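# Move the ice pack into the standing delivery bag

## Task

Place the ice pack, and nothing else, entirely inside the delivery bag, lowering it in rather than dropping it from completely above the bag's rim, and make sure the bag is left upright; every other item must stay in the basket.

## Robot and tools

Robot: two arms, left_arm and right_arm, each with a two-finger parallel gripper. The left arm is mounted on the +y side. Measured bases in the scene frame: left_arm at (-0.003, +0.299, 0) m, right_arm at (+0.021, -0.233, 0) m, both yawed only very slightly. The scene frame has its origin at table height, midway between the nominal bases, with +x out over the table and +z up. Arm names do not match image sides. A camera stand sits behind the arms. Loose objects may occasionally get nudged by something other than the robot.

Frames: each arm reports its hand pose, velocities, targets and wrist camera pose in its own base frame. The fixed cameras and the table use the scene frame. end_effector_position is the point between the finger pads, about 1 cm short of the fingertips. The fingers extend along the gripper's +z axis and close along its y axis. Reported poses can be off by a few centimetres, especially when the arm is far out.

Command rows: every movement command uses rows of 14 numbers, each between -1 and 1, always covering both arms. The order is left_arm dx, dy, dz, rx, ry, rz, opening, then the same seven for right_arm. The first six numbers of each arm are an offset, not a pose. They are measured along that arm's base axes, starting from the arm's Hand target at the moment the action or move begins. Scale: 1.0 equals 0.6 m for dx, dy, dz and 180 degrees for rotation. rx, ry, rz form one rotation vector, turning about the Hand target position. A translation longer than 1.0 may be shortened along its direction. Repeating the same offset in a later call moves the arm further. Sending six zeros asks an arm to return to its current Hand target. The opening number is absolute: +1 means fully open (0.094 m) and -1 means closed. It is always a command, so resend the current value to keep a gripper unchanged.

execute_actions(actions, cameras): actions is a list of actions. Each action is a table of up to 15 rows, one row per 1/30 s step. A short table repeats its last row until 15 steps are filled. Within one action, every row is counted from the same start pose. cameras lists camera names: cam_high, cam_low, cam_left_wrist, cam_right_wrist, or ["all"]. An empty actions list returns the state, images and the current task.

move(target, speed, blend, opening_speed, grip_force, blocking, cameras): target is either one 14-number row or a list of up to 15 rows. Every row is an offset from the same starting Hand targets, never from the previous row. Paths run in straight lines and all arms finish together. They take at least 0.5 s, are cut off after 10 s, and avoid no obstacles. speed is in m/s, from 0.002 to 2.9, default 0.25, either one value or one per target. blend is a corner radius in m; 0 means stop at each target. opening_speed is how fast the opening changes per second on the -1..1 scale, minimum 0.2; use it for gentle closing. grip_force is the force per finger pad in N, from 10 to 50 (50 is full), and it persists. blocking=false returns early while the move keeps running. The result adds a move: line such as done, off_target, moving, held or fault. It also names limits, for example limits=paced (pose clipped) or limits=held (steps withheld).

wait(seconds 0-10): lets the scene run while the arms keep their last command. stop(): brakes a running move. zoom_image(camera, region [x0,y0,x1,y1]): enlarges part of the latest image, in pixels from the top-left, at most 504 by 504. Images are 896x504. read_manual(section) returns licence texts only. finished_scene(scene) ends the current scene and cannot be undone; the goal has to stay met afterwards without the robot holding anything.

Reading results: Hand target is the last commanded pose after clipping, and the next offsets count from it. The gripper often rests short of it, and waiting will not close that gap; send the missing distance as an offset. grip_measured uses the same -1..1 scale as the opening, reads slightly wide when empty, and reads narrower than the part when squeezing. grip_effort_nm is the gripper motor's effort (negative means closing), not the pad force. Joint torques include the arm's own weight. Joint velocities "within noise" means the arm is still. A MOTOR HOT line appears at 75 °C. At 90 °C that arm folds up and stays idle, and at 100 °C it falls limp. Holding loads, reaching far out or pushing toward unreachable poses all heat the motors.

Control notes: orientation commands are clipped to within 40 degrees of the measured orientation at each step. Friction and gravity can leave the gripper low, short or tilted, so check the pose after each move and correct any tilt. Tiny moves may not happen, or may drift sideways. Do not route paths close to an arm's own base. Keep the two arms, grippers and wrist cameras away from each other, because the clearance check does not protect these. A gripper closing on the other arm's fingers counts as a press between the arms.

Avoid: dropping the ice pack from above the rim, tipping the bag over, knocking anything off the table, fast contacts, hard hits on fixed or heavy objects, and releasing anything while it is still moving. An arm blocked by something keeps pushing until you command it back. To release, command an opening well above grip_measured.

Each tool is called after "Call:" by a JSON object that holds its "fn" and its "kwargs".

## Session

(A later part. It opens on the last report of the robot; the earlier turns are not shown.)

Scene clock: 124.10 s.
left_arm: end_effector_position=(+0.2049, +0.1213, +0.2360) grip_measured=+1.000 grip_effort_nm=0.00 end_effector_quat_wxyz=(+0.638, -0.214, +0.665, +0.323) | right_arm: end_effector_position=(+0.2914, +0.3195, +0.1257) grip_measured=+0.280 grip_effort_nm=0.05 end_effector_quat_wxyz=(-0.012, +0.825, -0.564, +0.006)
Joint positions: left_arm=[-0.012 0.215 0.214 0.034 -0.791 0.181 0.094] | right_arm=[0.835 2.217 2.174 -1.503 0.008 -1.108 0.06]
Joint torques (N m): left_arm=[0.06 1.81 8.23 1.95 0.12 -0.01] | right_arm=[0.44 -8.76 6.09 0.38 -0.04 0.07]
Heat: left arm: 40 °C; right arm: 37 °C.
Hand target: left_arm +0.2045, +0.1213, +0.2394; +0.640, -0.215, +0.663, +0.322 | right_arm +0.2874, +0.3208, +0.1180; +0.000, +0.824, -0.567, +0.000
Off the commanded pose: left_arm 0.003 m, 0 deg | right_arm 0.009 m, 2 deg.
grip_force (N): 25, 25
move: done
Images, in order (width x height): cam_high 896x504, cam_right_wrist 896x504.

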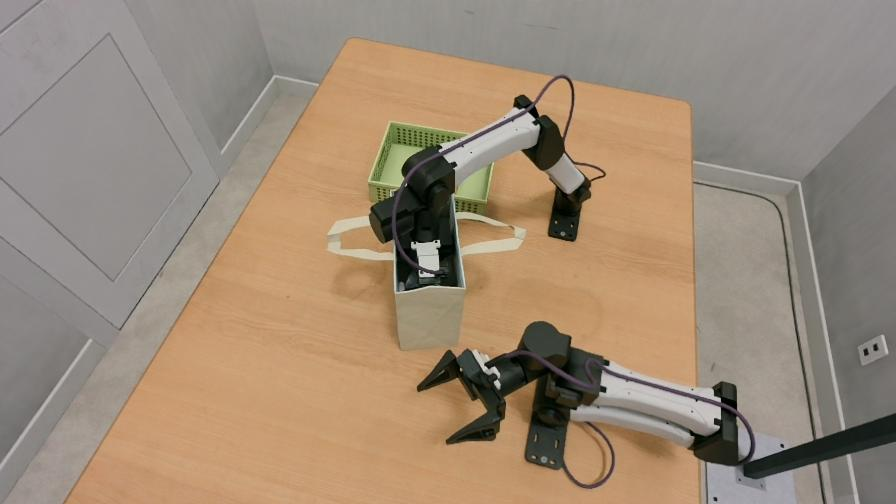

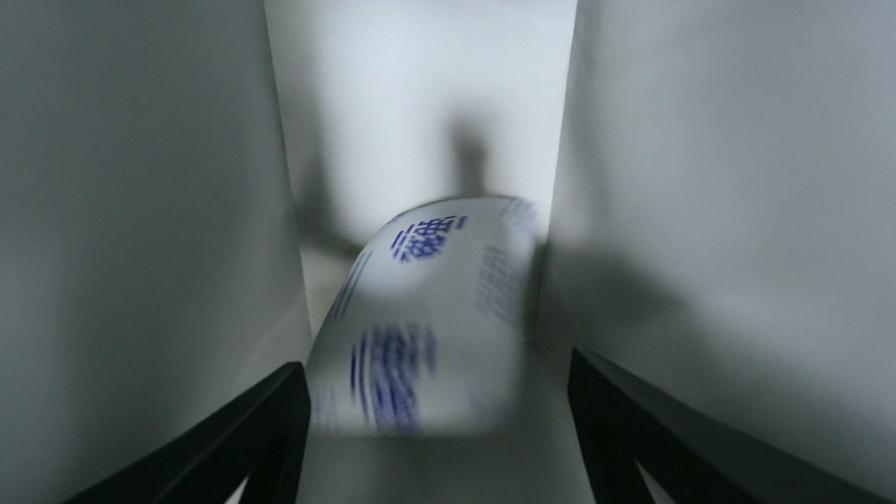

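Call:
{"fn": "wait", "kwargs": {"seconds": 0.3, "cameras": ["cam_right_wrist"]}}

Scene clock: 124.50 s.
left_arm: end_effector_position=(+0.2049, +0.1213, +0.2360) grip_measured=+1.000 grip_effort_nm=0.00 end_effector_quat_wxyz=(+0.638, -0.214, +0.665, +0.323) | right_arm: end_effector_position=(+0.2914, +0.3195, +0.1257) grip_measured=+0.280 grip_effort_nm=0.05 end_effector_quat_wxyz=(-0.012, +0.825, -0.564, +0.006)
Joint positions: left_arm=[-0.012 0.215 0.214 0.034 -0.791 0.181 0.094] | right_arm=[0.835 2.217 2.174 -1.503 0.008 -1.108 0.06]
Joint torques (N m): left_arm=[0.08 1.8 8.23 1.95 0.12 -0.01] | right_arm=[0.43 -8.75 6.09 0.37 -0.03 0.07]
Heat: left arm: 40 °C; right arm: 38 °C.
Hand target: left_arm +0.2045, +0.1213, +0.2394; +0.640, -0.215, +0.663, +0.322 | right_arm +0.2874, +0.3208, +0.1180; +0.000, +0.824, -0.567, +0.000
Tool commands: left_gripper/opening=+1.0 right_gripper/opening=+0.28
Off the commanded pose: left_arm 0.003 m, 0 deg | right_arm 0.009 m, 2 deg.
grip_force (N): 25, 25
wait: 0.30 s; at rest by 0.07 s
Images, in order (width x height): cam_right_wrist 896x504.

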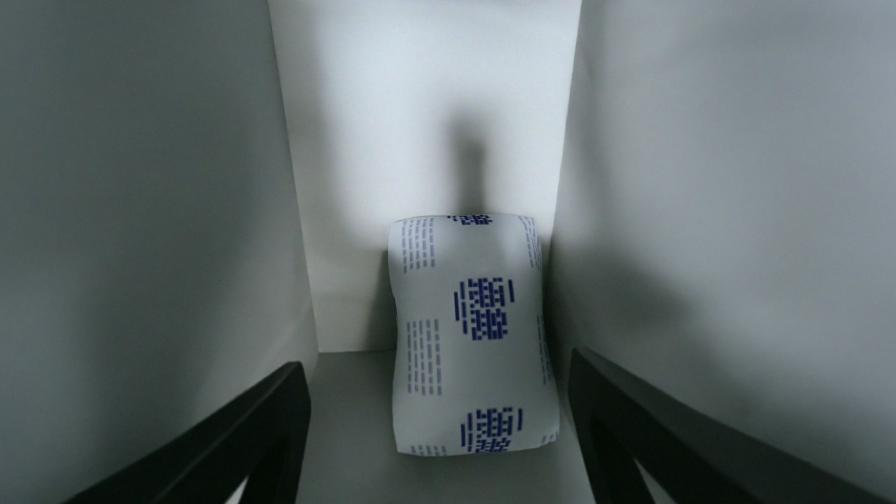

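Call:
{"fn": "move", "kwargs": {"target": [0,0,0,0,0,0,1, 0.0143,0.0158,0.0817,0.0330,-0.0298,0.0012,0.28], "speed": 0.12, "grip_force": 50, "cameras": ["cam_high","cam_right_wrist"]}}

Call:
{"fn": "zoom_image", "kwargs": {"camera": "cam_high", "region": [350, 170, 510, 300]}}

Scene clock: 127.23 s.
left_arm: end_effector_position=(+0.2049, +0.1213, +0.2360) grip_measured=+1.000 grip_effort_nm=0.00 end_effector_quat_wxyz=(+0.638, -0.214, +0.665, +0.323) | right_arm: end_effector_position=(+0.2979, +0.3267, +0.1387) grip_measured=+0.280 grip_effort_nm=0.04 end_effector_quat_wxyz=(-0.037, +0.825, -0.564, +0.009)
Joint positions: left_arm=[-0.012 0.215 0.214 0.034 -0.791 0.181 0.094] | right_arm=[0.835 2.217 2.224 -1.503 0.008 -1.108 0.06]
Joint torques (N m): left_arm=[0.08 1.81 8.24 1.95 0.12 -0.01] | right_arm=[0.4 -13.61 9.59 0.38 -0.04 0.02]
Heat: left arm: 40 °C; right arm: 38 °C.
Hand target: left_arm +0.2045, +0.1213, +0.2394; +0.640, -0.215, +0.663, +0.322 | right_arm +0.2960, +0.3302, +0.1670; -0.070, +0.823, -0.564, +0.009
Off the commanded pose: left_arm 0.003 m, 0 deg | right_arm 0.029 m, 4 deg.
move: off_target (right_arm)
Images, in order (width x height): cam_high 896x504, cam_right_wrist 896x504.

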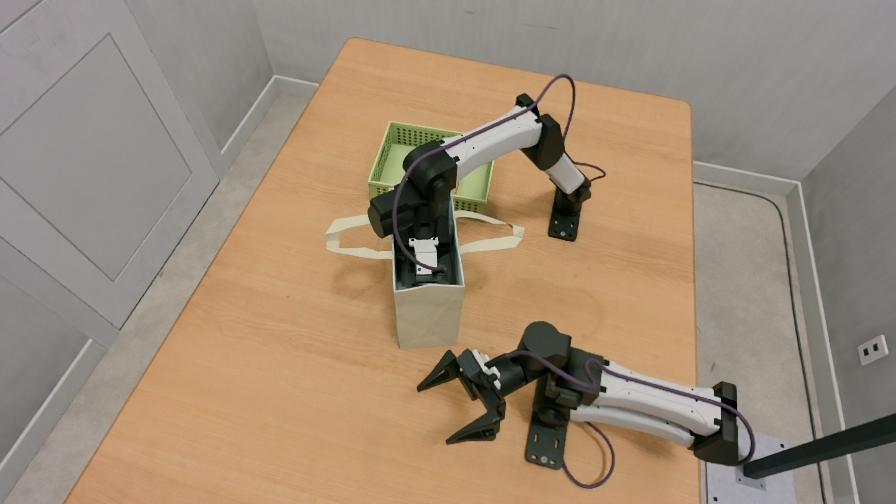

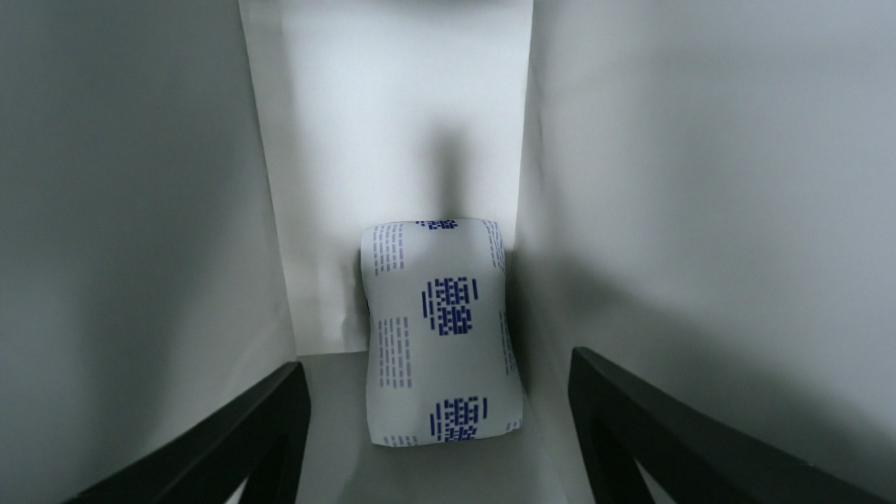

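Scaled by 3.150 from the camera's 896x504 image, which has a finer 1280x720 frame.

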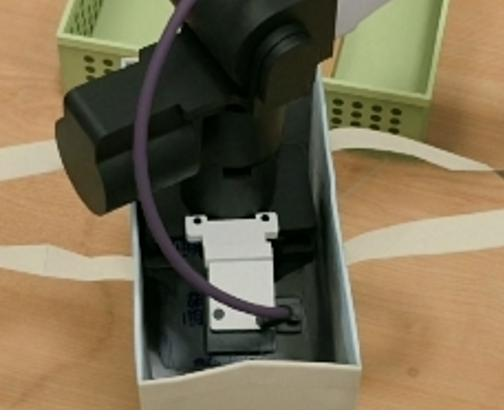

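Call:
{"fn": "move", "kwargs": {"target": [0,0,0,0,0,0,1, -0.0012,-0.0012,0.0317,0.0139,-0.0127,0.0016,-0.3], "speed": 0.12, "cameras": ["cam_high","cam_right_wrist"]}}

Call:
{"fn": "zoom_image", "kwargs": {"camera": "cam_high", "region": [350, 170, 510, 300]}}

Scene clock: 129.20 s.
left_arm: end_effector_position=(+0.2049, +0.1213, +0.2360) grip_measured=+1.000 grip_effort_nm=0.00 end_effector_quat_wxyz=(+0.638, -0.214, +0.665, +0.323) | right_arm: end_effector_position=(+0.2964, +0.3250, +0.1636) grip_measured=-0.299 grip_effort_nm=-0.04 end_effector_quat_wxyz=(-0.066, +0.823, -0.563, +0.013)
Joint positions: left_arm=[-0.012 0.215 0.214 0.034 -0.791 0.181 0.094] | right_arm=[0.835 2.158 2.224 -1.503 0.008 -1.108 0.033]
Joint torques (N m): left_arm=[0.08 1.8 8.23 1.95 0.12 -0.01] | right_arm=[0.42 -12.79 8.23 0.67 -0.03 -0.04]
Heat: left arm: 40 °C; right arm: 39 °C.
Hand target: left_arm +0.2045, +0.1213, +0.2394; +0.640, -0.215, +0.663, +0.322 | right_arm +0.2952, +0.3294, +0.1860; -0.099, +0.822, -0.561, +0.013
Off the commanded pose: left_arm 0.003 m, 0 deg | right_arm 0.023 m, 4 deg.
move: off_target (right_arm)
Images, in order (width x height): cam_high 896x504, cam_right_wrist 896x504.

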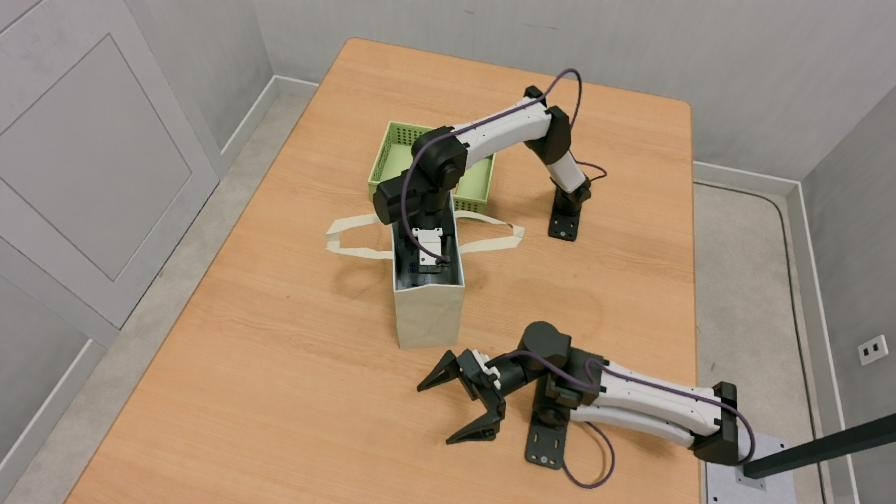

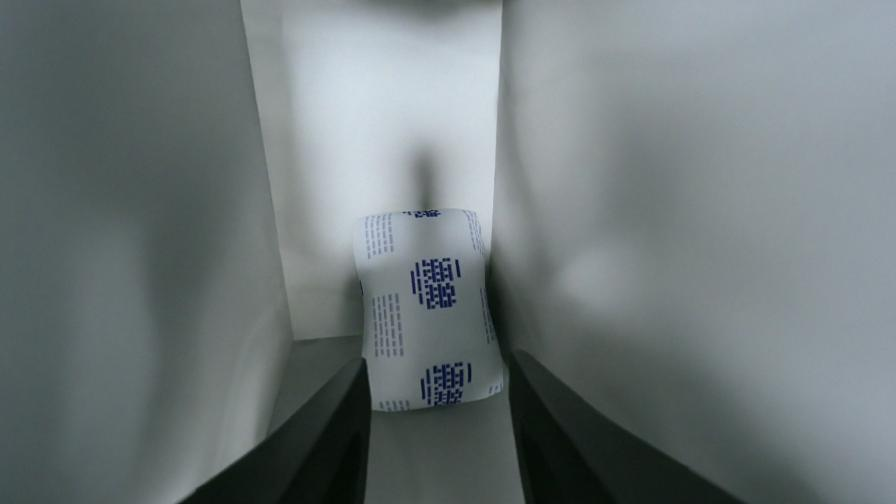

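Scaled by 3.150 from the camera's 896x504 image, which has a finer 1280x720 frame.

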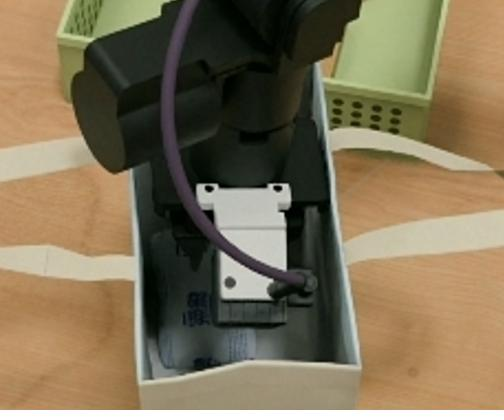

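Call:
{"fn": "move", "kwargs": {"target": [[0,0,0,0,0,0,1, 0.0038,0.0043,0.0667,0.0284,-0.0268,0.0038,-0.3],[0,0,0,0,0,0,1, 0.0027,0.0030,0.1417,0.0581,-0.0568,0.0100,-0.3],[0,0,0,0,0,0,1, 0,0,0.2417,0.0937,-0.0960,0.0205,-0.3]], "speed": 0.15, "blend": [0.01,0.01,0], "cameras": ["all"]}}

Call:
{"fn": "zoom_image", "kwargs": {"camera": "cam_high", "region": [330, 160, 530, 310]}}

Scene clock: 131.93 s.
left_arm: end_effector_position=(+0.2049, +0.1213, +0.2360) grip_measured=+1.000 grip_effort_nm=0.00 end_effector_quat_wxyz=(+0.638, -0.214, +0.665, +0.323) | right_arm: end_effector_position=(+0.2998, +0.3288, +0.3086) grip_measured=-0.299 grip_effort_nm=-0.04 end_effector_quat_wxyz=(-0.271, +0.807, -0.522, +0.049)
Joint positions: left_arm=[-0.012 0.215 0.214 0.034 -0.791 0.181 0.094] | right_arm=[0.835 1.959 2.413 -1.467 0.008 -1.161 0.033]
Joint torques (N m): left_arm=[0.08 1.81 8.24 1.95 0.12 -0.01] | right_arm=[0.42 -9.96 8.91 1.4 -0.03 -0.17]
Heat: left arm: 40 °C; right arm: 40 °C.
Hand target: left_arm +0.2045, +0.1213, +0.2394; +0.640, -0.215, +0.663, +0.322 | right_arm +0.2953, +0.3295, +0.3311; -0.301, +0.805, -0.509, +0.051
Off the commanded pose: left_arm 0.003 m, 0 deg | right_arm 0.023 m, 4 deg.
move: off_target (right_arm)

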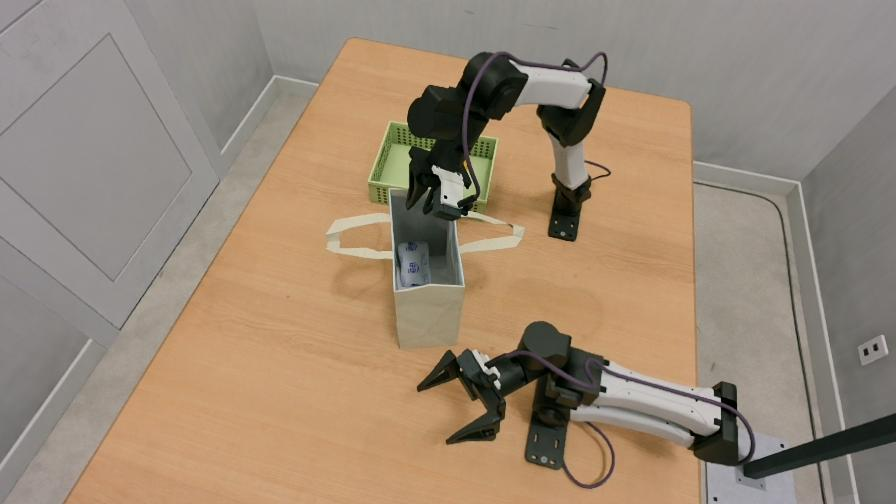

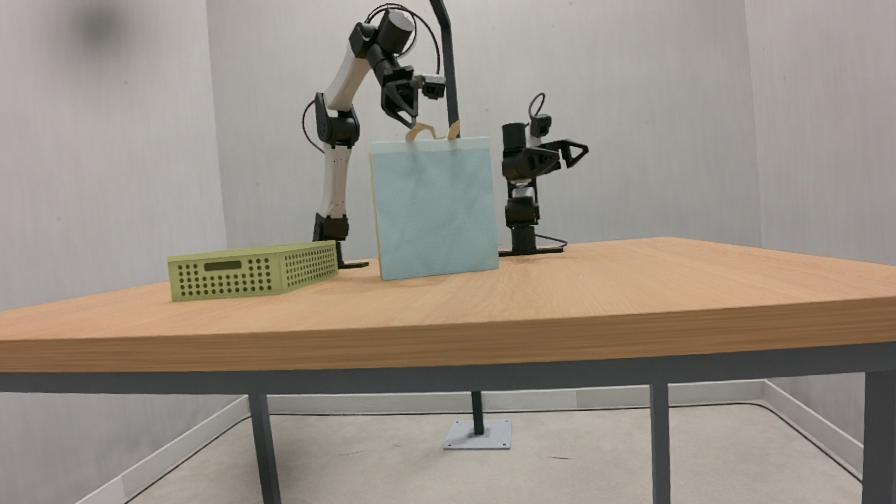

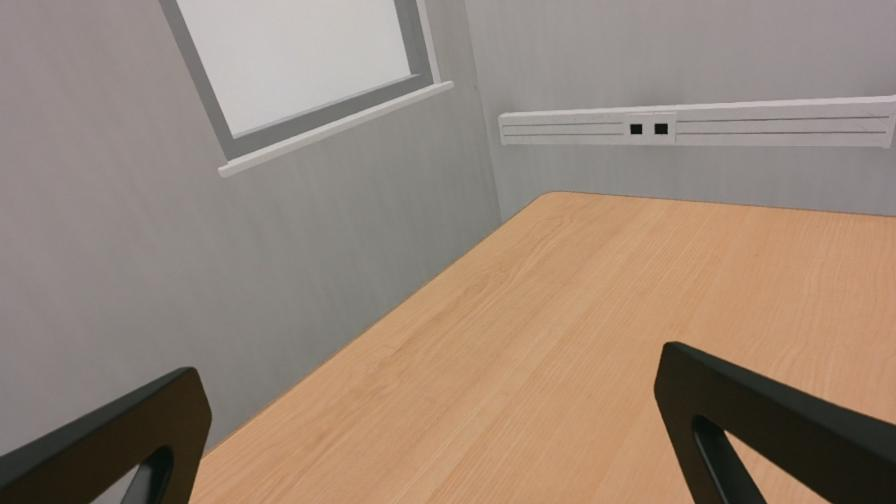

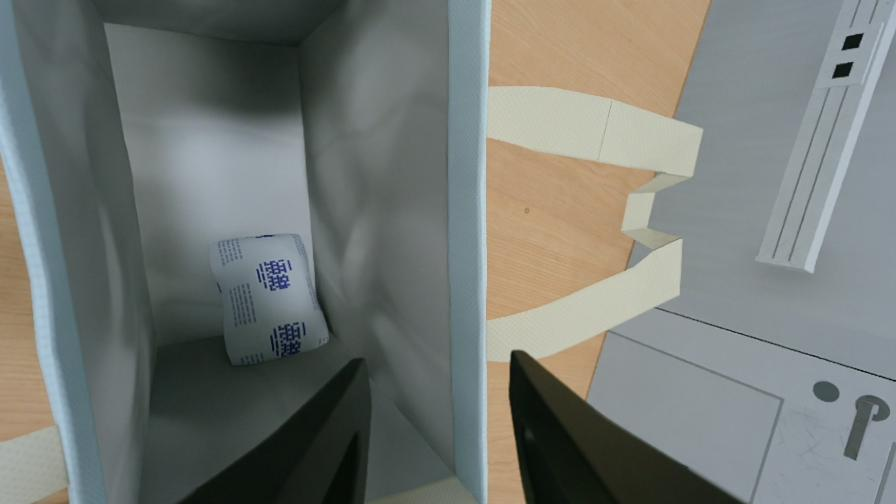

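Scaled by 2.520 from the camera's 896x504 image, which has a finer 1280x720 frame.

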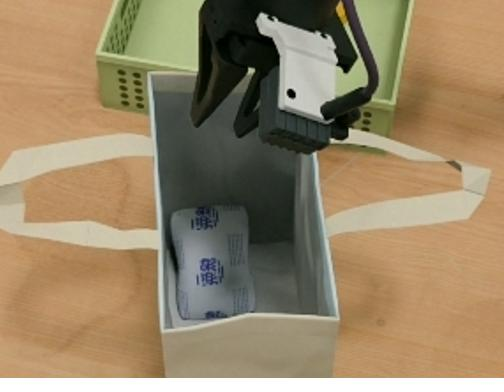

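Call:
{"fn": "move", "kwargs": {"target": [[0,0,0,0,0,0,1, 0.0828,-0.2825,0.0067,0.0227,0.0342,-0.1848,-0.3],[0,0,0,0,0,0,1, -0.1255,-0.7158,-0.1517,0.1869,0.1327,-0.7195,0.5]], "speed": 0.35, "blend": [0.04,0], "cameras": ["all"]}}

Scene clock: 139.03 s.
left_arm: end_effector_position=(+0.2049, +0.1213, +0.2360) grip_measured=+1.000 grip_effort_nm=0.00 end_effector_quat_wxyz=(+0.638, -0.214, +0.665, +0.323) | right_arm: end_effector_position=(+0.2245, -0.1030, +0.2437) grip_measured=+0.499 grip_effort_nm=0.11 end_effector_quat_wxyz=(+0.178, +0.201, +0.962, -0.045)
Joint positions: left_arm=[-0.012 0.215 0.214 0.034 -0.791 0.181 0.094] | right_arm=[-0.422 1.231 1.453 -1.425 0.012 -0.013 0.07]
Joint torques (N m): left_arm=[0.06 1.81 8.24 1.95 0.12 -0.01] | right_arm=[-0.64 -3.15 5.64 0.96 -0.01 0.06]
Heat: left arm: 40 °C; right arm: 40 °C.
Hand target: left_arm +0.2045, +0.1213, +0.2394; +0.640, -0.215, +0.663, +0.322 | right_arm +0.2199, -0.1000, +0.2400; +0.170, +0.208, +0.962, -0.037
Off the commanded pose: left_arm 0.003 m, 0 deg | right_arm 0.007 m, 2 deg.
move: done

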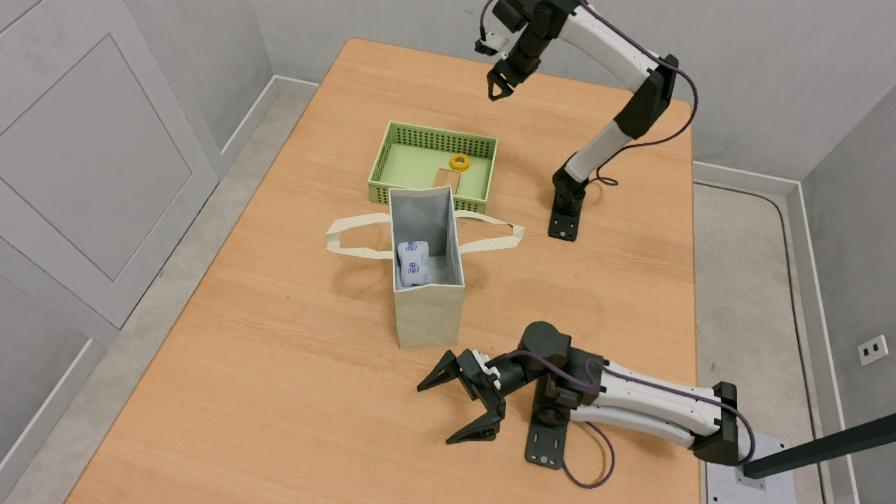

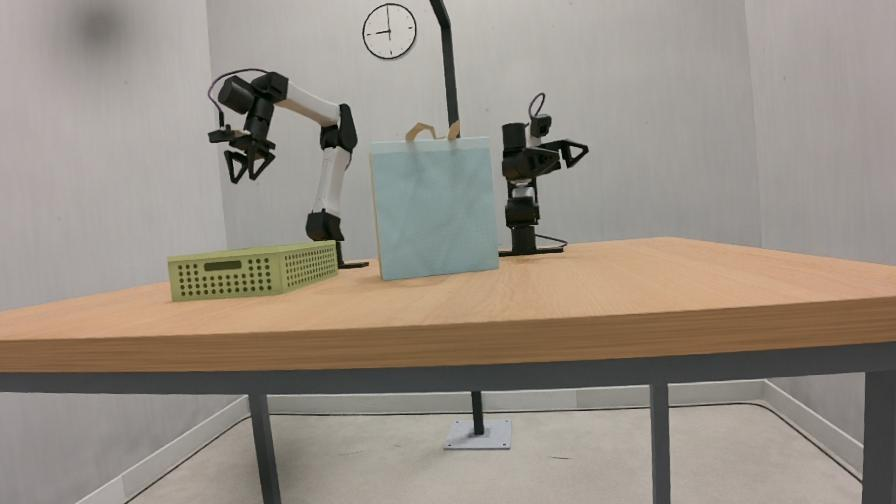

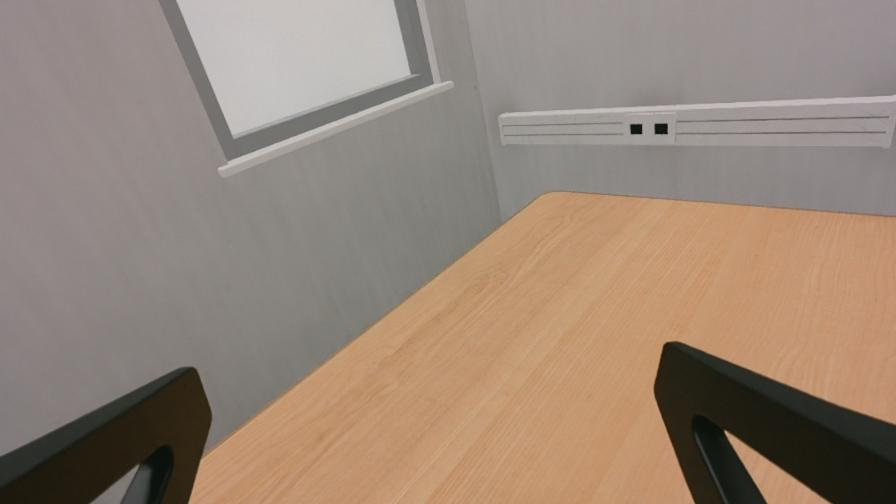

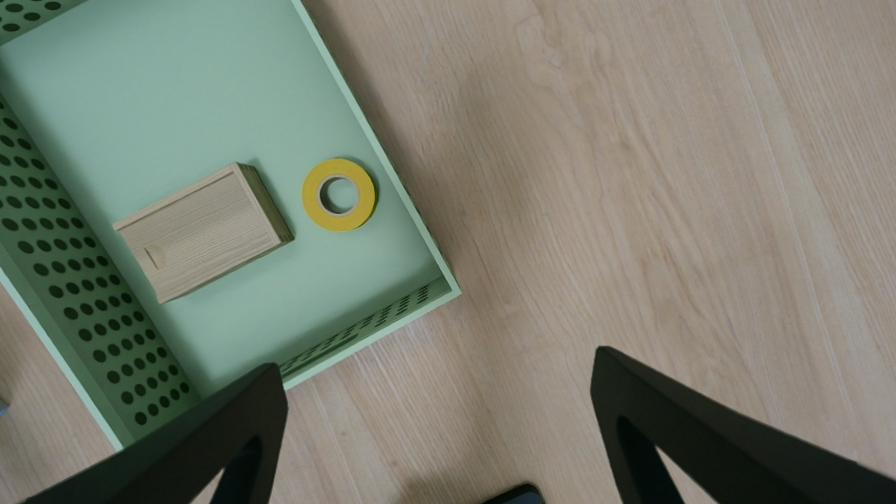

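Call:
{"fn": "zoom_image", "kwargs": {"camera": "cam_high", "region": [360, 112, 510, 222]}}

Call:
{"fn": "zoom_image", "kwargs": {"camera": "cam_high", "region": [376, 180, 476, 300]}}

Call:
{"fn": "zoom_image", "kwargs": {"camera": "cam_high", "region": [530, 150, 630, 250]}}

Call:
{"fn": "zoom_image", "kwargs": {"camera": "cam_high", "region": [500, 370, 620, 500]}}

Scaled by 3.360 from the camera's 896x504 image, which has a finer 1280x720 frame.

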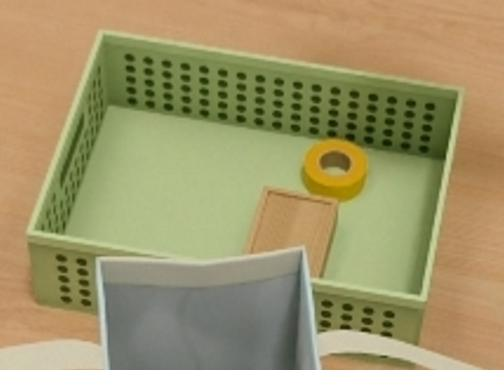

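Scaled by 4.200 from the camera's 896x504 image, which has a finer 1280x720 frame.

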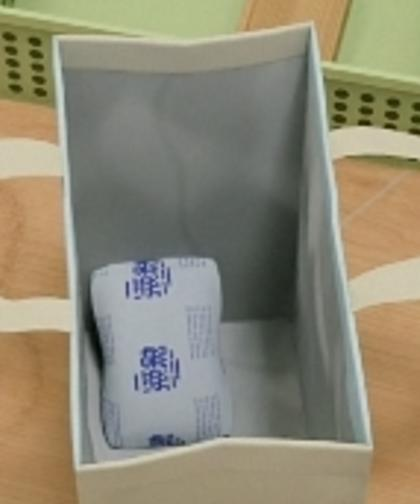

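Scaled by 5.040 from the camera's 896x504 image, which has a finer 1280x720 frame.

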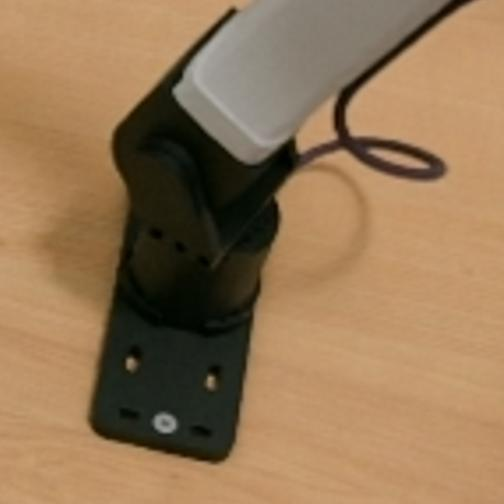

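Scaled by 3.877 from the camera's 896x504 image, which has a finer 1280x720 frame.

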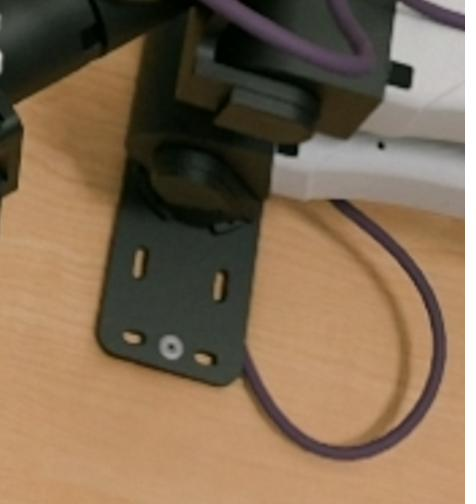

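Call:
{"fn": "move", "kwargs": {"target": [0,0,0,0,0,0,1, 0.3522,0.0398,0.1583,-0.2015,-0.0269,0.4089,0.155], "speed": 0.5, "cameras": []}}

Scene clock: 146.70 s.
left_arm: end_effector_position=(+0.2049, +0.1213, +0.2360) grip_measured=+1.000 grip_effort_nm=0.00 end_effector_quat_wxyz=(+0.638, -0.214, +0.665, +0.323) | right_arm: end_effector_position=(+0.4282, -0.0789, +0.3349) grip_measured=+0.156 grip_effort_nm=-0.04 end_effector_quat_wxyz=(+0.246, -0.449, +0.834, -0.204)
Joint positions: left_arm=[-0.012 0.215 0.214 0.034 -0.791 0.181 0.094] | right_arm=[-0.177 1.858 2.334 -1.396 0.012 -1.169 0.054]
Joint torques (N m): left_arm=[0.06 1.81 8.24 1.95 0.12 -0.01] | right_arm=[0.06 -5.61 9.03 1.36 -0.06 -0.17]
Heat: left arm: 40 °C; right arm: 38 °C.
Hand target: left_arm +0.2045, +0.1213, +0.2394; +0.640, -0.215, +0.663, +0.322 | right_arm +0.4312, -0.0763, +0.3350; +0.248, -0.457, +0.831, -0.199
Off the commanded pose: left_arm 0.003 m, 0 deg | right_arm 0.004 m, 1 deg.
move: done
No camera images: "cameras" was empty.

Call:
{"fn": "move", "kwargs": {"target": [[0,0,0,0,0,0,1, 0.0052,-0.0005,-0.0967,0.0163,0.0535,-0.0109,0.155],[0,0,0,0,0,0,1, 0.0032,0,-0.2617,0.0359,0.1459,-0.0231,0.155],[0,0,0,0,0,0,1, -0.0117,0.0025,-0.3617,0.0447,0.2007,-0.0273,0.155]], "speed": 0.2, "blend": [0.02,0.02,0], "blocking": false, "cameras": []}}

Call:
{"fn": "wait", "kwargs": {"seconds": 0.15, "cameras": []}}

Call:
{"fn": "wait", "kwargs": {"seconds": 0.15, "cameras": []}}

Call:
{"fn": "wait", "kwargs": {"seconds": 0.15, "cameras": []}}

Call:
{"fn": "wait", "kwargs": {"seconds": 0.15, "cameras": []}}

Call:
{"fn": "wait", "kwargs": {"seconds": 0.15, "cameras": []}}

Call:
{"fn": "wait", "kwargs": {"seconds": 0.15, "cameras": []}}

Call:
{"fn": "wait", "kwargs": {"seconds": 0.15, "cameras": []}}

Call:
{"fn": "wait", "kwargs": {"seconds": 2, "cameras": []}}

Scene clock: 147.90 s.
left_arm: end_effector_position=(+0.2049, +0.1213, +0.2360) grip_measured=+1.000 grip_effort_nm=0.00 end_effector_quat_wxyz=(+0.638, -0.214, +0.665, +0.323) | right_arm: end_effector_position=(+0.4346, -0.0800, +0.2997) grip_measured=+0.156 grip_effort_nm=-0.04 end_effector_quat_wxyz=(+0.208, -0.454, +0.849, -0.172)
Joint positions: left_arm=[-0.012 0.215 0.214 0.034 -0.791 0.181 0.094] | right_arm=[-0.177 1.919 2.315 -1.42 0.011 -1.162 0.054]
Joint velocities: left_arm=[within noise] | right_arm=[0.012 0.173 -0.129 -0.081 0.081 0.139 0]
Joint torques (N m): left_arm=[0.08 1.81 8.24 1.95 0.12 -0.01] | right_arm=[0.2 -6.13 5.35 1.19 -0.04 0.13]
Heat: left arm: 40 °C; right arm: 38 °C.
Hand target: left_arm +0.2045, +0.1213, +0.2394; +0.640, -0.215, +0.663, +0.322 | right_arm +0.4342, -0.0765, +0.2764; +0.185, -0.452, +0.861, -0.142
Tool commands: left_gripper/opening=+1.0 right_gripper/opening=+0.155
Off the commanded pose: left_arm 0.003 m, 0 deg | right_arm 0.182 m, 32 deg.
move: running; path passed 0 of 3 targets
No camera images: "cameras" was empty.

Scene clock: 148.07 s.
left_arm: end_effector_position=(+0.2049, +0.1213, +0.2360) grip_measured=+1.000 grip_effort_nm=0.00 end_effector_quat_wxyz=(+0.638, -0.214, +0.665, +0.323) | right_arm: end_effector_position=(+0.4356, -0.0802, +0.2772) grip_measured=+0.156 grip_effort_nm=-0.04 end_effector_quat_wxyz=(+0.183, -0.454, +0.859, -0.151)
Joint positions: left_arm=[-0.012 0.215 0.214 0.034 -0.791 0.181 0.094] | right_arm=[-0.177 1.95 2.29 -1.432 0.011 -1.153 0.054]
Joint velocities: left_arm=[within noise] | right_arm=[0.012 0.168 -0.149 -0.081 -0.037 0.11 0]
Joint torques (N m): left_arm=[0.08 1.81 8.23 1.95 0.12 -0.01] | right_arm=[0.21 -6.45 5.5 1.1 -0.05 0.13]
Heat: left arm: 40 °C; right arm: 38 °C.
Hand target: left_arm +0.2045, +0.1213, +0.2394; +0.640, -0.215, +0.663, +0.322 | right_arm +0.4341, -0.0764, +0.2545; +0.160, -0.451, +0.870, -0.122
Tool commands: left_gripper/opening=+1.0 right_gripper/opening=+0.155
Off the commanded pose: left_arm 0.003 m, 0 deg | right_arm 0.160 m, 28 deg.
earlier move: running; path passed 1 of 3 targets
wait: 0.17 s; no rest
No camera images: "cameras" was empty.

Scene clock: 148.23 s.
left_arm: end_effector_position=(+0.2049, +0.1213, +0.2360) grip_measured=+1.000 grip_effort_nm=0.00 end_effector_quat_wxyz=(+0.638, -0.214, +0.665, +0.323) | right_arm: end_effector_position=(+0.4357, -0.0802, +0.2553) grip_measured=+0.156 grip_effort_nm=-0.04 end_effector_quat_wxyz=(+0.159, -0.453, +0.867, -0.130)
Joint positions: left_arm=[-0.012 0.215 0.214 0.034 -0.791 0.181 0.094] | right_arm=[-0.177 1.98 2.267 -1.443 0.011 -1.143 0.054]
Joint velocities: left_arm=[within noise] | right_arm=[0.002 0.188 -0.12 -0.11 -0.037 0.051 -0.001]
Joint torques (N m): left_arm=[0.06 1.83 8.23 1.95 0.12 -0.01] | right_arm=[0.24 -6.67 5.49 0.98 -0.05 0.09]
Heat: left arm: 40 °C; right arm: 38 °C.
Hand target: left_arm +0.2045, +0.1213, +0.2394; +0.640, -0.215, +0.663, +0.322 | right_arm +0.4338, -0.0764, +0.2328; +0.134, -0.450, +0.877, -0.102
Tool commands: left_gripper/opening=+1.0 right_gripper/opening=+0.155
Off the commanded pose: left_arm 0.003 m, 0 deg | right_arm 0.138 m, 24 deg.
earlier move: running; path passed 1 of 3 targets
wait: 0.17 s; no rest
No camera images: "cameras" was empty.

Scene clock: 148.40 s.
left_arm: end_effector_position=(+0.2049, +0.1213, +0.2360) grip_measured=+1.000 grip_effort_nm=0.00 end_effector_quat_wxyz=(+0.638, -0.214, +0.665, +0.323) | right_arm: end_effector_position=(+0.4361, -0.0803, +0.2331) grip_measured=+0.156 grip_effort_nm=-0.04 end_effector_quat_wxyz=(+0.134, -0.452, +0.875, -0.110)
Joint positions: left_arm=[-0.012 0.215 0.214 0.034 -0.791 0.181 0.094] | right_arm=[-0.177 2.017 2.249 -1.454 0.011 -1.134 0.054]
Joint velocities: left_arm=[within noise] | right_arm=[-0.002 0.242 -0.066 -0.081 -0.022 0.081 0]
Joint torques (N m): left_arm=[0.06 1.81 8.23 1.95 0.12 -0.01] | right_arm=[0.24 -6.91 5.55 0.86 -0.05 0.1]
Heat: left arm: 40 °C; right arm: 38 °C.
Hand target: left_arm +0.2045, +0.1213, +0.2394; +0.640, -0.215, +0.663, +0.322 | right_arm +0.4336, -0.0763, +0.2108; +0.109, -0.449, +0.883, -0.082
Tool commands: left_gripper/opening=+1.0 right_gripper/opening=+0.155
Off the commanded pose: left_arm 0.003 m, 0 deg | right_arm 0.116 m, 20 deg.
earlier move: running; path passed 1 of 3 targets
wait: 0.17 s; no rest
No camera images: "cameras" was empty.

Scene clock: 148.57 s.
left_arm: end_effector_position=(+0.2049, +0.1213, +0.2360) grip_measured=+1.000 grip_effort_nm=0.00 end_effector_quat_wxyz=(+0.638, -0.214, +0.665, +0.323) | right_arm: end_effector_position=(+0.4368, -0.0804, +0.2115) grip_measured=+0.156 grip_effort_nm=-0.04 end_effector_quat_wxyz=(+0.110, -0.451, +0.881, -0.091)
Joint positions: left_arm=[-0.012 0.215 0.214 0.034 -0.791 0.181 0.094] | right_arm=[-0.177 2.059 2.239 -1.465 0.011 -1.126 0.054]
Joint velocities: left_arm=[within noise] | right_arm=[0.007 0.252 -0.042 -0.11 -0.007 0.081 0]
Joint torques (N m): left_arm=[0.08 1.81 8.24 1.95 0.12 -0.01] | right_arm=[0.18 -7.23 5.53 0.74 -0.07 0.1]
Heat: left arm: 40 °C; right arm: 38 °C.
Hand target: left_arm +0.2045, +0.1213, +0.2394; +0.640, -0.215, +0.663, +0.322 | right_arm +0.4334, -0.0762, +0.1892; +0.084, -0.447, +0.888, -0.062
Tool commands: left_gripper/opening=+1.0 right_gripper/opening=+0.155
Off the commanded pose: left_arm 0.003 m, 0 deg | right_arm 0.095 m, 16 deg.
earlier move: running; path passed 1 of 3 targets
wait: 0.17 s; no rest
No camera images: "cameras" was empty.

Scene clock: 148.73 s.
left_arm: end_effector_position=(+0.2049, +0.1213, +0.2360) grip_measured=+1.000 grip_effort_nm=0.00 end_effector_quat_wxyz=(+0.638, -0.214, +0.665, +0.323) | right_arm: end_effector_position=(+0.4368, -0.0804, +0.1890) grip_measured=+0.156 grip_effort_nm=-0.04 end_effector_quat_wxyz=(+0.085, -0.450, +0.886, -0.071)
Joint positions: left_arm=[-0.012 0.215 0.214 0.034 -0.791 0.181 0.094] | right_arm=[-0.177 2.104 2.229 -1.475 0.011 -1.118 0.054]
Joint velocities: left_arm=[within noise] | right_arm=[0.007 0.217 -0.09 -0.139 0.051 0.007 0]
Joint torques (N m): left_arm=[0.06 1.8 8.24 1.95 0.12 -0.01] | right_arm=[0.17 -7.51 5.63 0.61 -0.06 0.1]
Heat: left arm: 40 °C; right arm: 38 °C.
Hand target: left_arm +0.2045, +0.1213, +0.2394; +0.640, -0.215, +0.663, +0.322 | right_arm +0.4315, -0.0759, +0.1668; +0.058, -0.445, +0.892, -0.042
Tool commands: left_gripper/opening=+1.0 right_gripper/opening=+0.155
Off the commanded pose: left_arm 0.003 m, 0 deg | right_arm 0.072 m, 13 deg.
earlier move: running; path passed 1 of 3 targets
wait: 0.17 s; no rest
No camera images: "cameras" was empty.

Scene clock: 148.90 s.
left_arm: end_effector_position=(+0.2049, +0.1213, +0.2360) grip_measured=+1.000 grip_effort_nm=0.00 end_effector_quat_wxyz=(+0.638, -0.214, +0.665, +0.323) | right_arm: end_effector_position=(+0.4340, -0.0799, +0.1661) grip_measured=+0.156 grip_effort_nm=-0.04 end_effector_quat_wxyz=(+0.058, -0.449, +0.890, -0.051)
Joint positions: left_arm=[-0.012 0.215 0.214 0.034 -0.791 0.181 0.094] | right_arm=[-0.177 2.142 2.207 -1.482 0.011 -1.113 0.054]
Joint velocities: left_arm=[within noise] | right_arm=[-0.002 0.208 -0.12 -0.066 -0.007 0.037 -0.001]
Joint torques (N m): left_arm=[0.08 1.8 8.21 1.95 0.12 -0.01] | right_arm=[0.18 -7.79 5.67 0.5 -0.06 0.09]
Heat: left arm: 40 °C; right arm: 38 °C.
Hand target: left_arm +0.2045, +0.1213, +0.2394; +0.640, -0.215, +0.663, +0.322 | right_arm +0.4282, -0.0753, +0.1441; +0.031, -0.445, +0.895, -0.022
Tool commands: left_gripper/opening=+1.0 right_gripper/opening=+0.155
Off the commanded pose: left_arm 0.003 m, 0 deg | right_arm 0.049 m, 9 deg.
earlier move: running; path passed 2 of 3 targets
wait: 0.17 s; no rest
No camera images: "cameras" was empty.

Scene clock: 149.07 s.
left_arm: end_effector_position=(+0.2049, +0.1213, +0.2360) grip_measured=+1.000 grip_effort_nm=0.00 end_effector_quat_wxyz=(+0.638, -0.214, +0.665, +0.323) | right_arm: end_effector_position=(+0.4311, -0.0793, +0.1437) grip_measured=+0.156 grip_effort_nm=-0.04 end_effector_quat_wxyz=(+0.032, -0.448, +0.893, -0.031)
Joint positions: left_arm=[-0.012 0.215 0.214 0.034 -0.791 0.181 0.094] | right_arm=[-0.177 2.183 2.188 -1.487 0.011 -1.108 0.054]
Joint velocities: left_arm=[within noise] | right_arm=[-0.002 0.232 -0.1 -0.037 -0.022 0.022 0]
Joint torques (N m): left_arm=[0.08 1.8 8.23 1.95 0.12 -0.01] | right_arm=[0.18 -7.86 5.6 0.38 -0.06 0.08]
Heat: left arm: 40 °C; right arm: 38 °C.
Hand target: left_arm +0.2045, +0.1213, +0.2394; +0.640, -0.215, +0.663, +0.322 | right_arm +0.4249, -0.0748, +0.1218; +0.005, -0.443, +0.896, -0.003
Tool commands: left_gripper/opening=+1.0 right_gripper/opening=+0.155
Off the commanded pose: left_arm 0.003 m, 0 deg | right_arm 0.027 m, 5 deg.
earlier move: running; path passed 2 of 3 targets
wait: 0.17 s; no rest
No camera images: "cameras" was empty.

Scene clock: 149.43 s.
left_arm: end_effector_position=(+0.2049, +0.1213, +0.2360) grip_measured=+1.000 grip_effort_nm=0.00 end_effector_quat_wxyz=(+0.638, -0.214, +0.665, +0.323) | right_arm: end_effector_position=(+0.4289, -0.0789, +0.1265) grip_measured=+0.156 grip_effort_nm=-0.04 end_effector_quat_wxyz=(+0.012, -0.447, +0.894, -0.016)
Joint positions: left_arm=[-0.012 0.215 0.214 0.034 -0.791 0.181 0.094] | right_arm=[-0.177 2.217 2.177 -1.491 0.011 -1.105 0.054]
Joint torques (N m): left_arm=[0.06 1.81 8.23 1.95 0.12 -0.01] | right_arm=[0.17 -8.7 6.01 0.29 -0.07 0.06]
Heat: left arm: 40 °C; right arm: 38 °C.
Hand target: left_arm +0.2045, +0.1213, +0.2394; +0.640, -0.215, +0.663, +0.322 | right_arm +0.4243, -0.0747, +0.1179; +0.001, -0.443, +0.897, +0.000
Tool commands: left_gripper/opening=+1.0 right_gripper/opening=+0.155
Off the commanded pose: left_arm 0.003 m, 0 deg | right_arm 0.011 m, 2 deg.
earlier move: off_target (right_arm)
wait: 0.37 of 2 s (the move ended)
No camera images: "cameras" was empty.

Call:
{"fn": "execute_actions", "kwargs": {"actions": []}}

Scene clock: 150.40 s.
left_arm: end_effector_position=(+0.2049, +0.1213, +0.2360) grip_measured=+1.000 grip_effort_nm=0.00 end_effector_quat_wxyz=(+0.638, -0.214, +0.665, +0.323) | right_arm: end_effector_position=(+0.4289, -0.0789, +0.1265) grip_measured=+0.156 grip_effort_nm=-0.04 end_effector_quat_wxyz=(+0.012, -0.447, +0.894, -0.016)
Joint positions: left_arm=[-0.012 0.215 0.214 0.034 -0.791 0.181 0.094] | right_arm=[-0.177 2.217 2.177 -1.491 0.011 -1.105 0.054]
Joint velocities: within noise
Joint torques (N m): left_arm=[0.06 1.8 8.25 1.95 0.12 -0.01] | right_arm=[0.18 -8.72 6.02 0.28 -0.07 0.08]
Heat: left arm: 40 °C; right arm: 38 °C.
Hand target: left_arm +0.2045, +0.1213, +0.2394; +0.640, -0.215, +0.663, +0.322 | right_arm +0.4243, -0.0747, +0.1179; +0.001, -0.443, +0.897, +0.000
Tool commands: left_gripper/opening=+1.0 right_gripper/opening=+0.155
Off the commanded pose: left_arm 0.003 m, 0 deg | right_arm 0.011 m, 2 deg.

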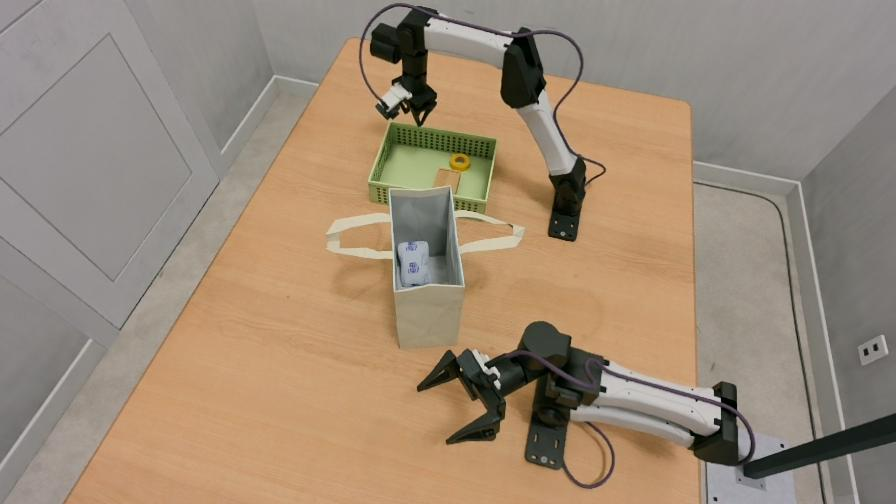

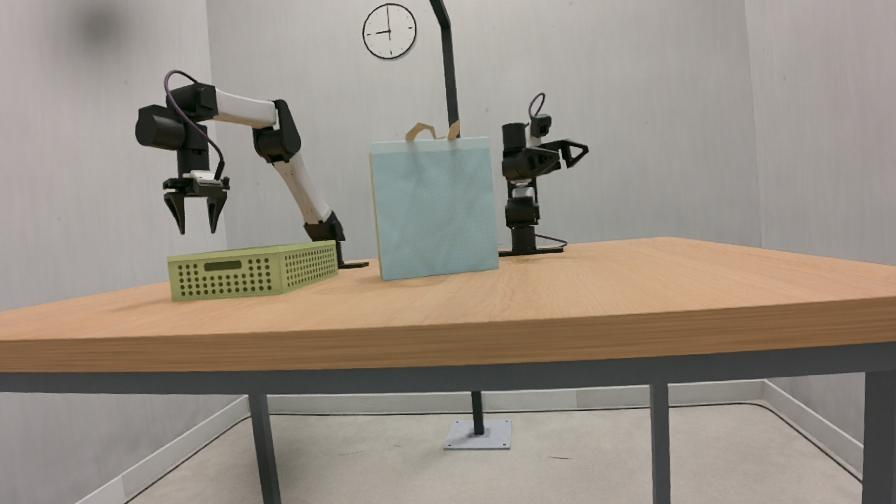

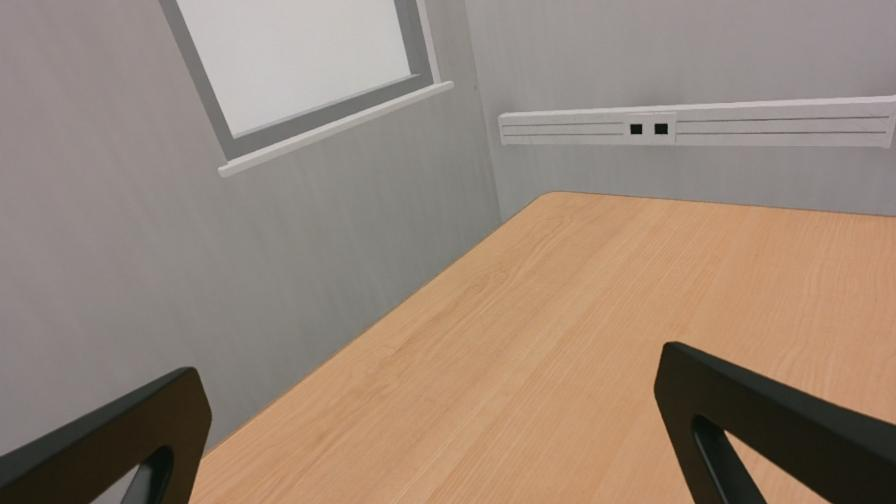

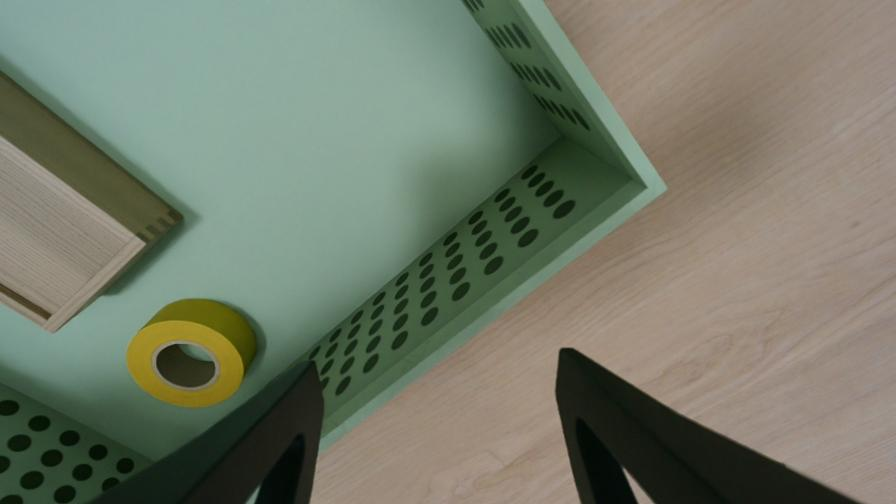

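Call:
{"fn": "move", "kwargs": {"target": [0.2425, 0.0478, -0.199, -0.3159, 0.3999, -0.0550, 1.0, 0, 0, 0, 0, 0, 0, 0.155], "speed": 0.3, "cameras": ["cam_high", "cam_left_wrist"]}}

Scene clock: 155.07 s.
left_arm: end_effector_position=(+0.3473, +0.1480, +0.1176) grip_measured=+1.000 grip_effort_nm=0.00 end_effector_quat_wxyz=(-0.001, -0.201, +0.980, +0.005) | right_arm: end_effector_position=(+0.4289, -0.0789, +0.1265) grip_measured=+0.156 grip_effort_nm=-0.04 end_effector_quat_wxyz=(+0.012, -0.447, +0.894, -0.016)
Joint positions: left_arm=[0.398 1.981 1.781 -1.37 -0.01 -0.007 0.094] | right_arm=[-0.177 2.217 2.177 -1.491 0.011 -1.105 0.054]
Joint torques (N m): left_arm=[0.68 -9.5 8.98 0.17 0.21 0.08] | right_arm=[0.13 -8.72 6.02 0.28 -0.06 0.08]
Heat: left arm: 40 °C; right arm: 39 °C.
Hand target: left_arm +0.3501, +0.1500, +0.1200; +0.000, -0.201, +0.980, +0.000 | right_arm +0.4243, -0.0747, +0.1179; +0.001, -0.443, +0.897, +0.000
Off the commanded pose: left_arm 0.004 m, 1 deg | right_arm 0.011 m, 2 deg.
move: off_target (right_arm)
Images, in order (width x height): cam_high 896x504, cam_left_wrist 896x504.

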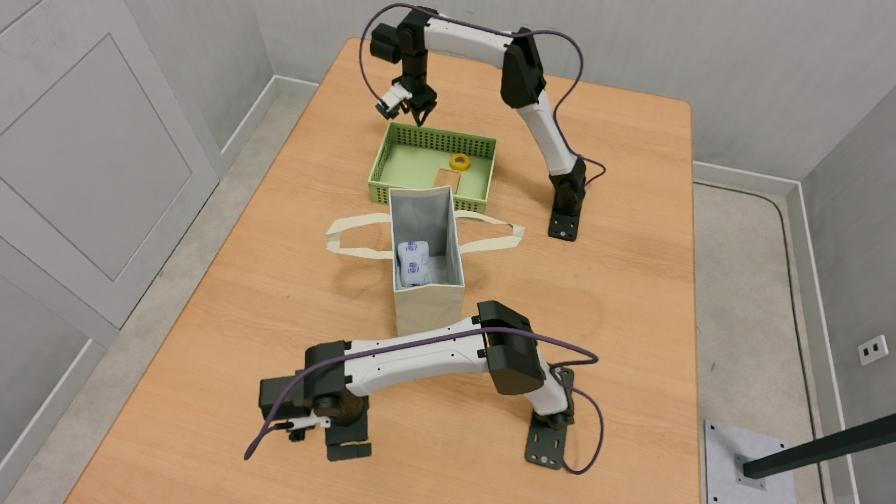

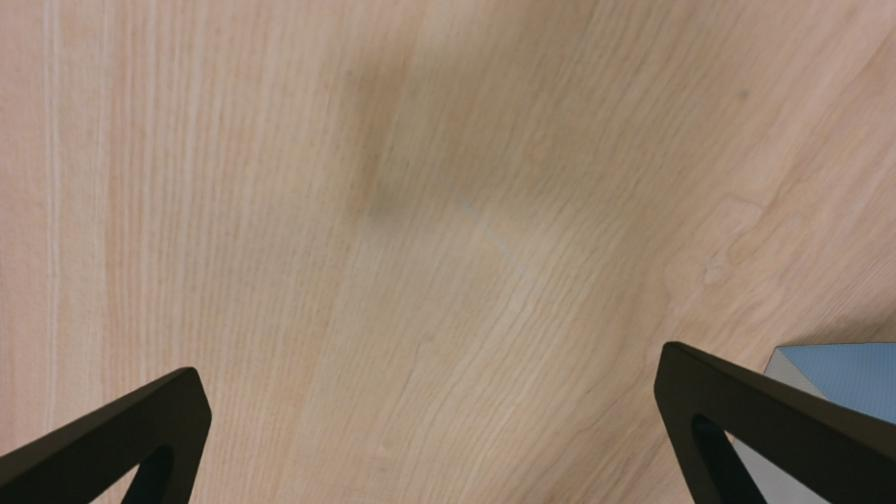

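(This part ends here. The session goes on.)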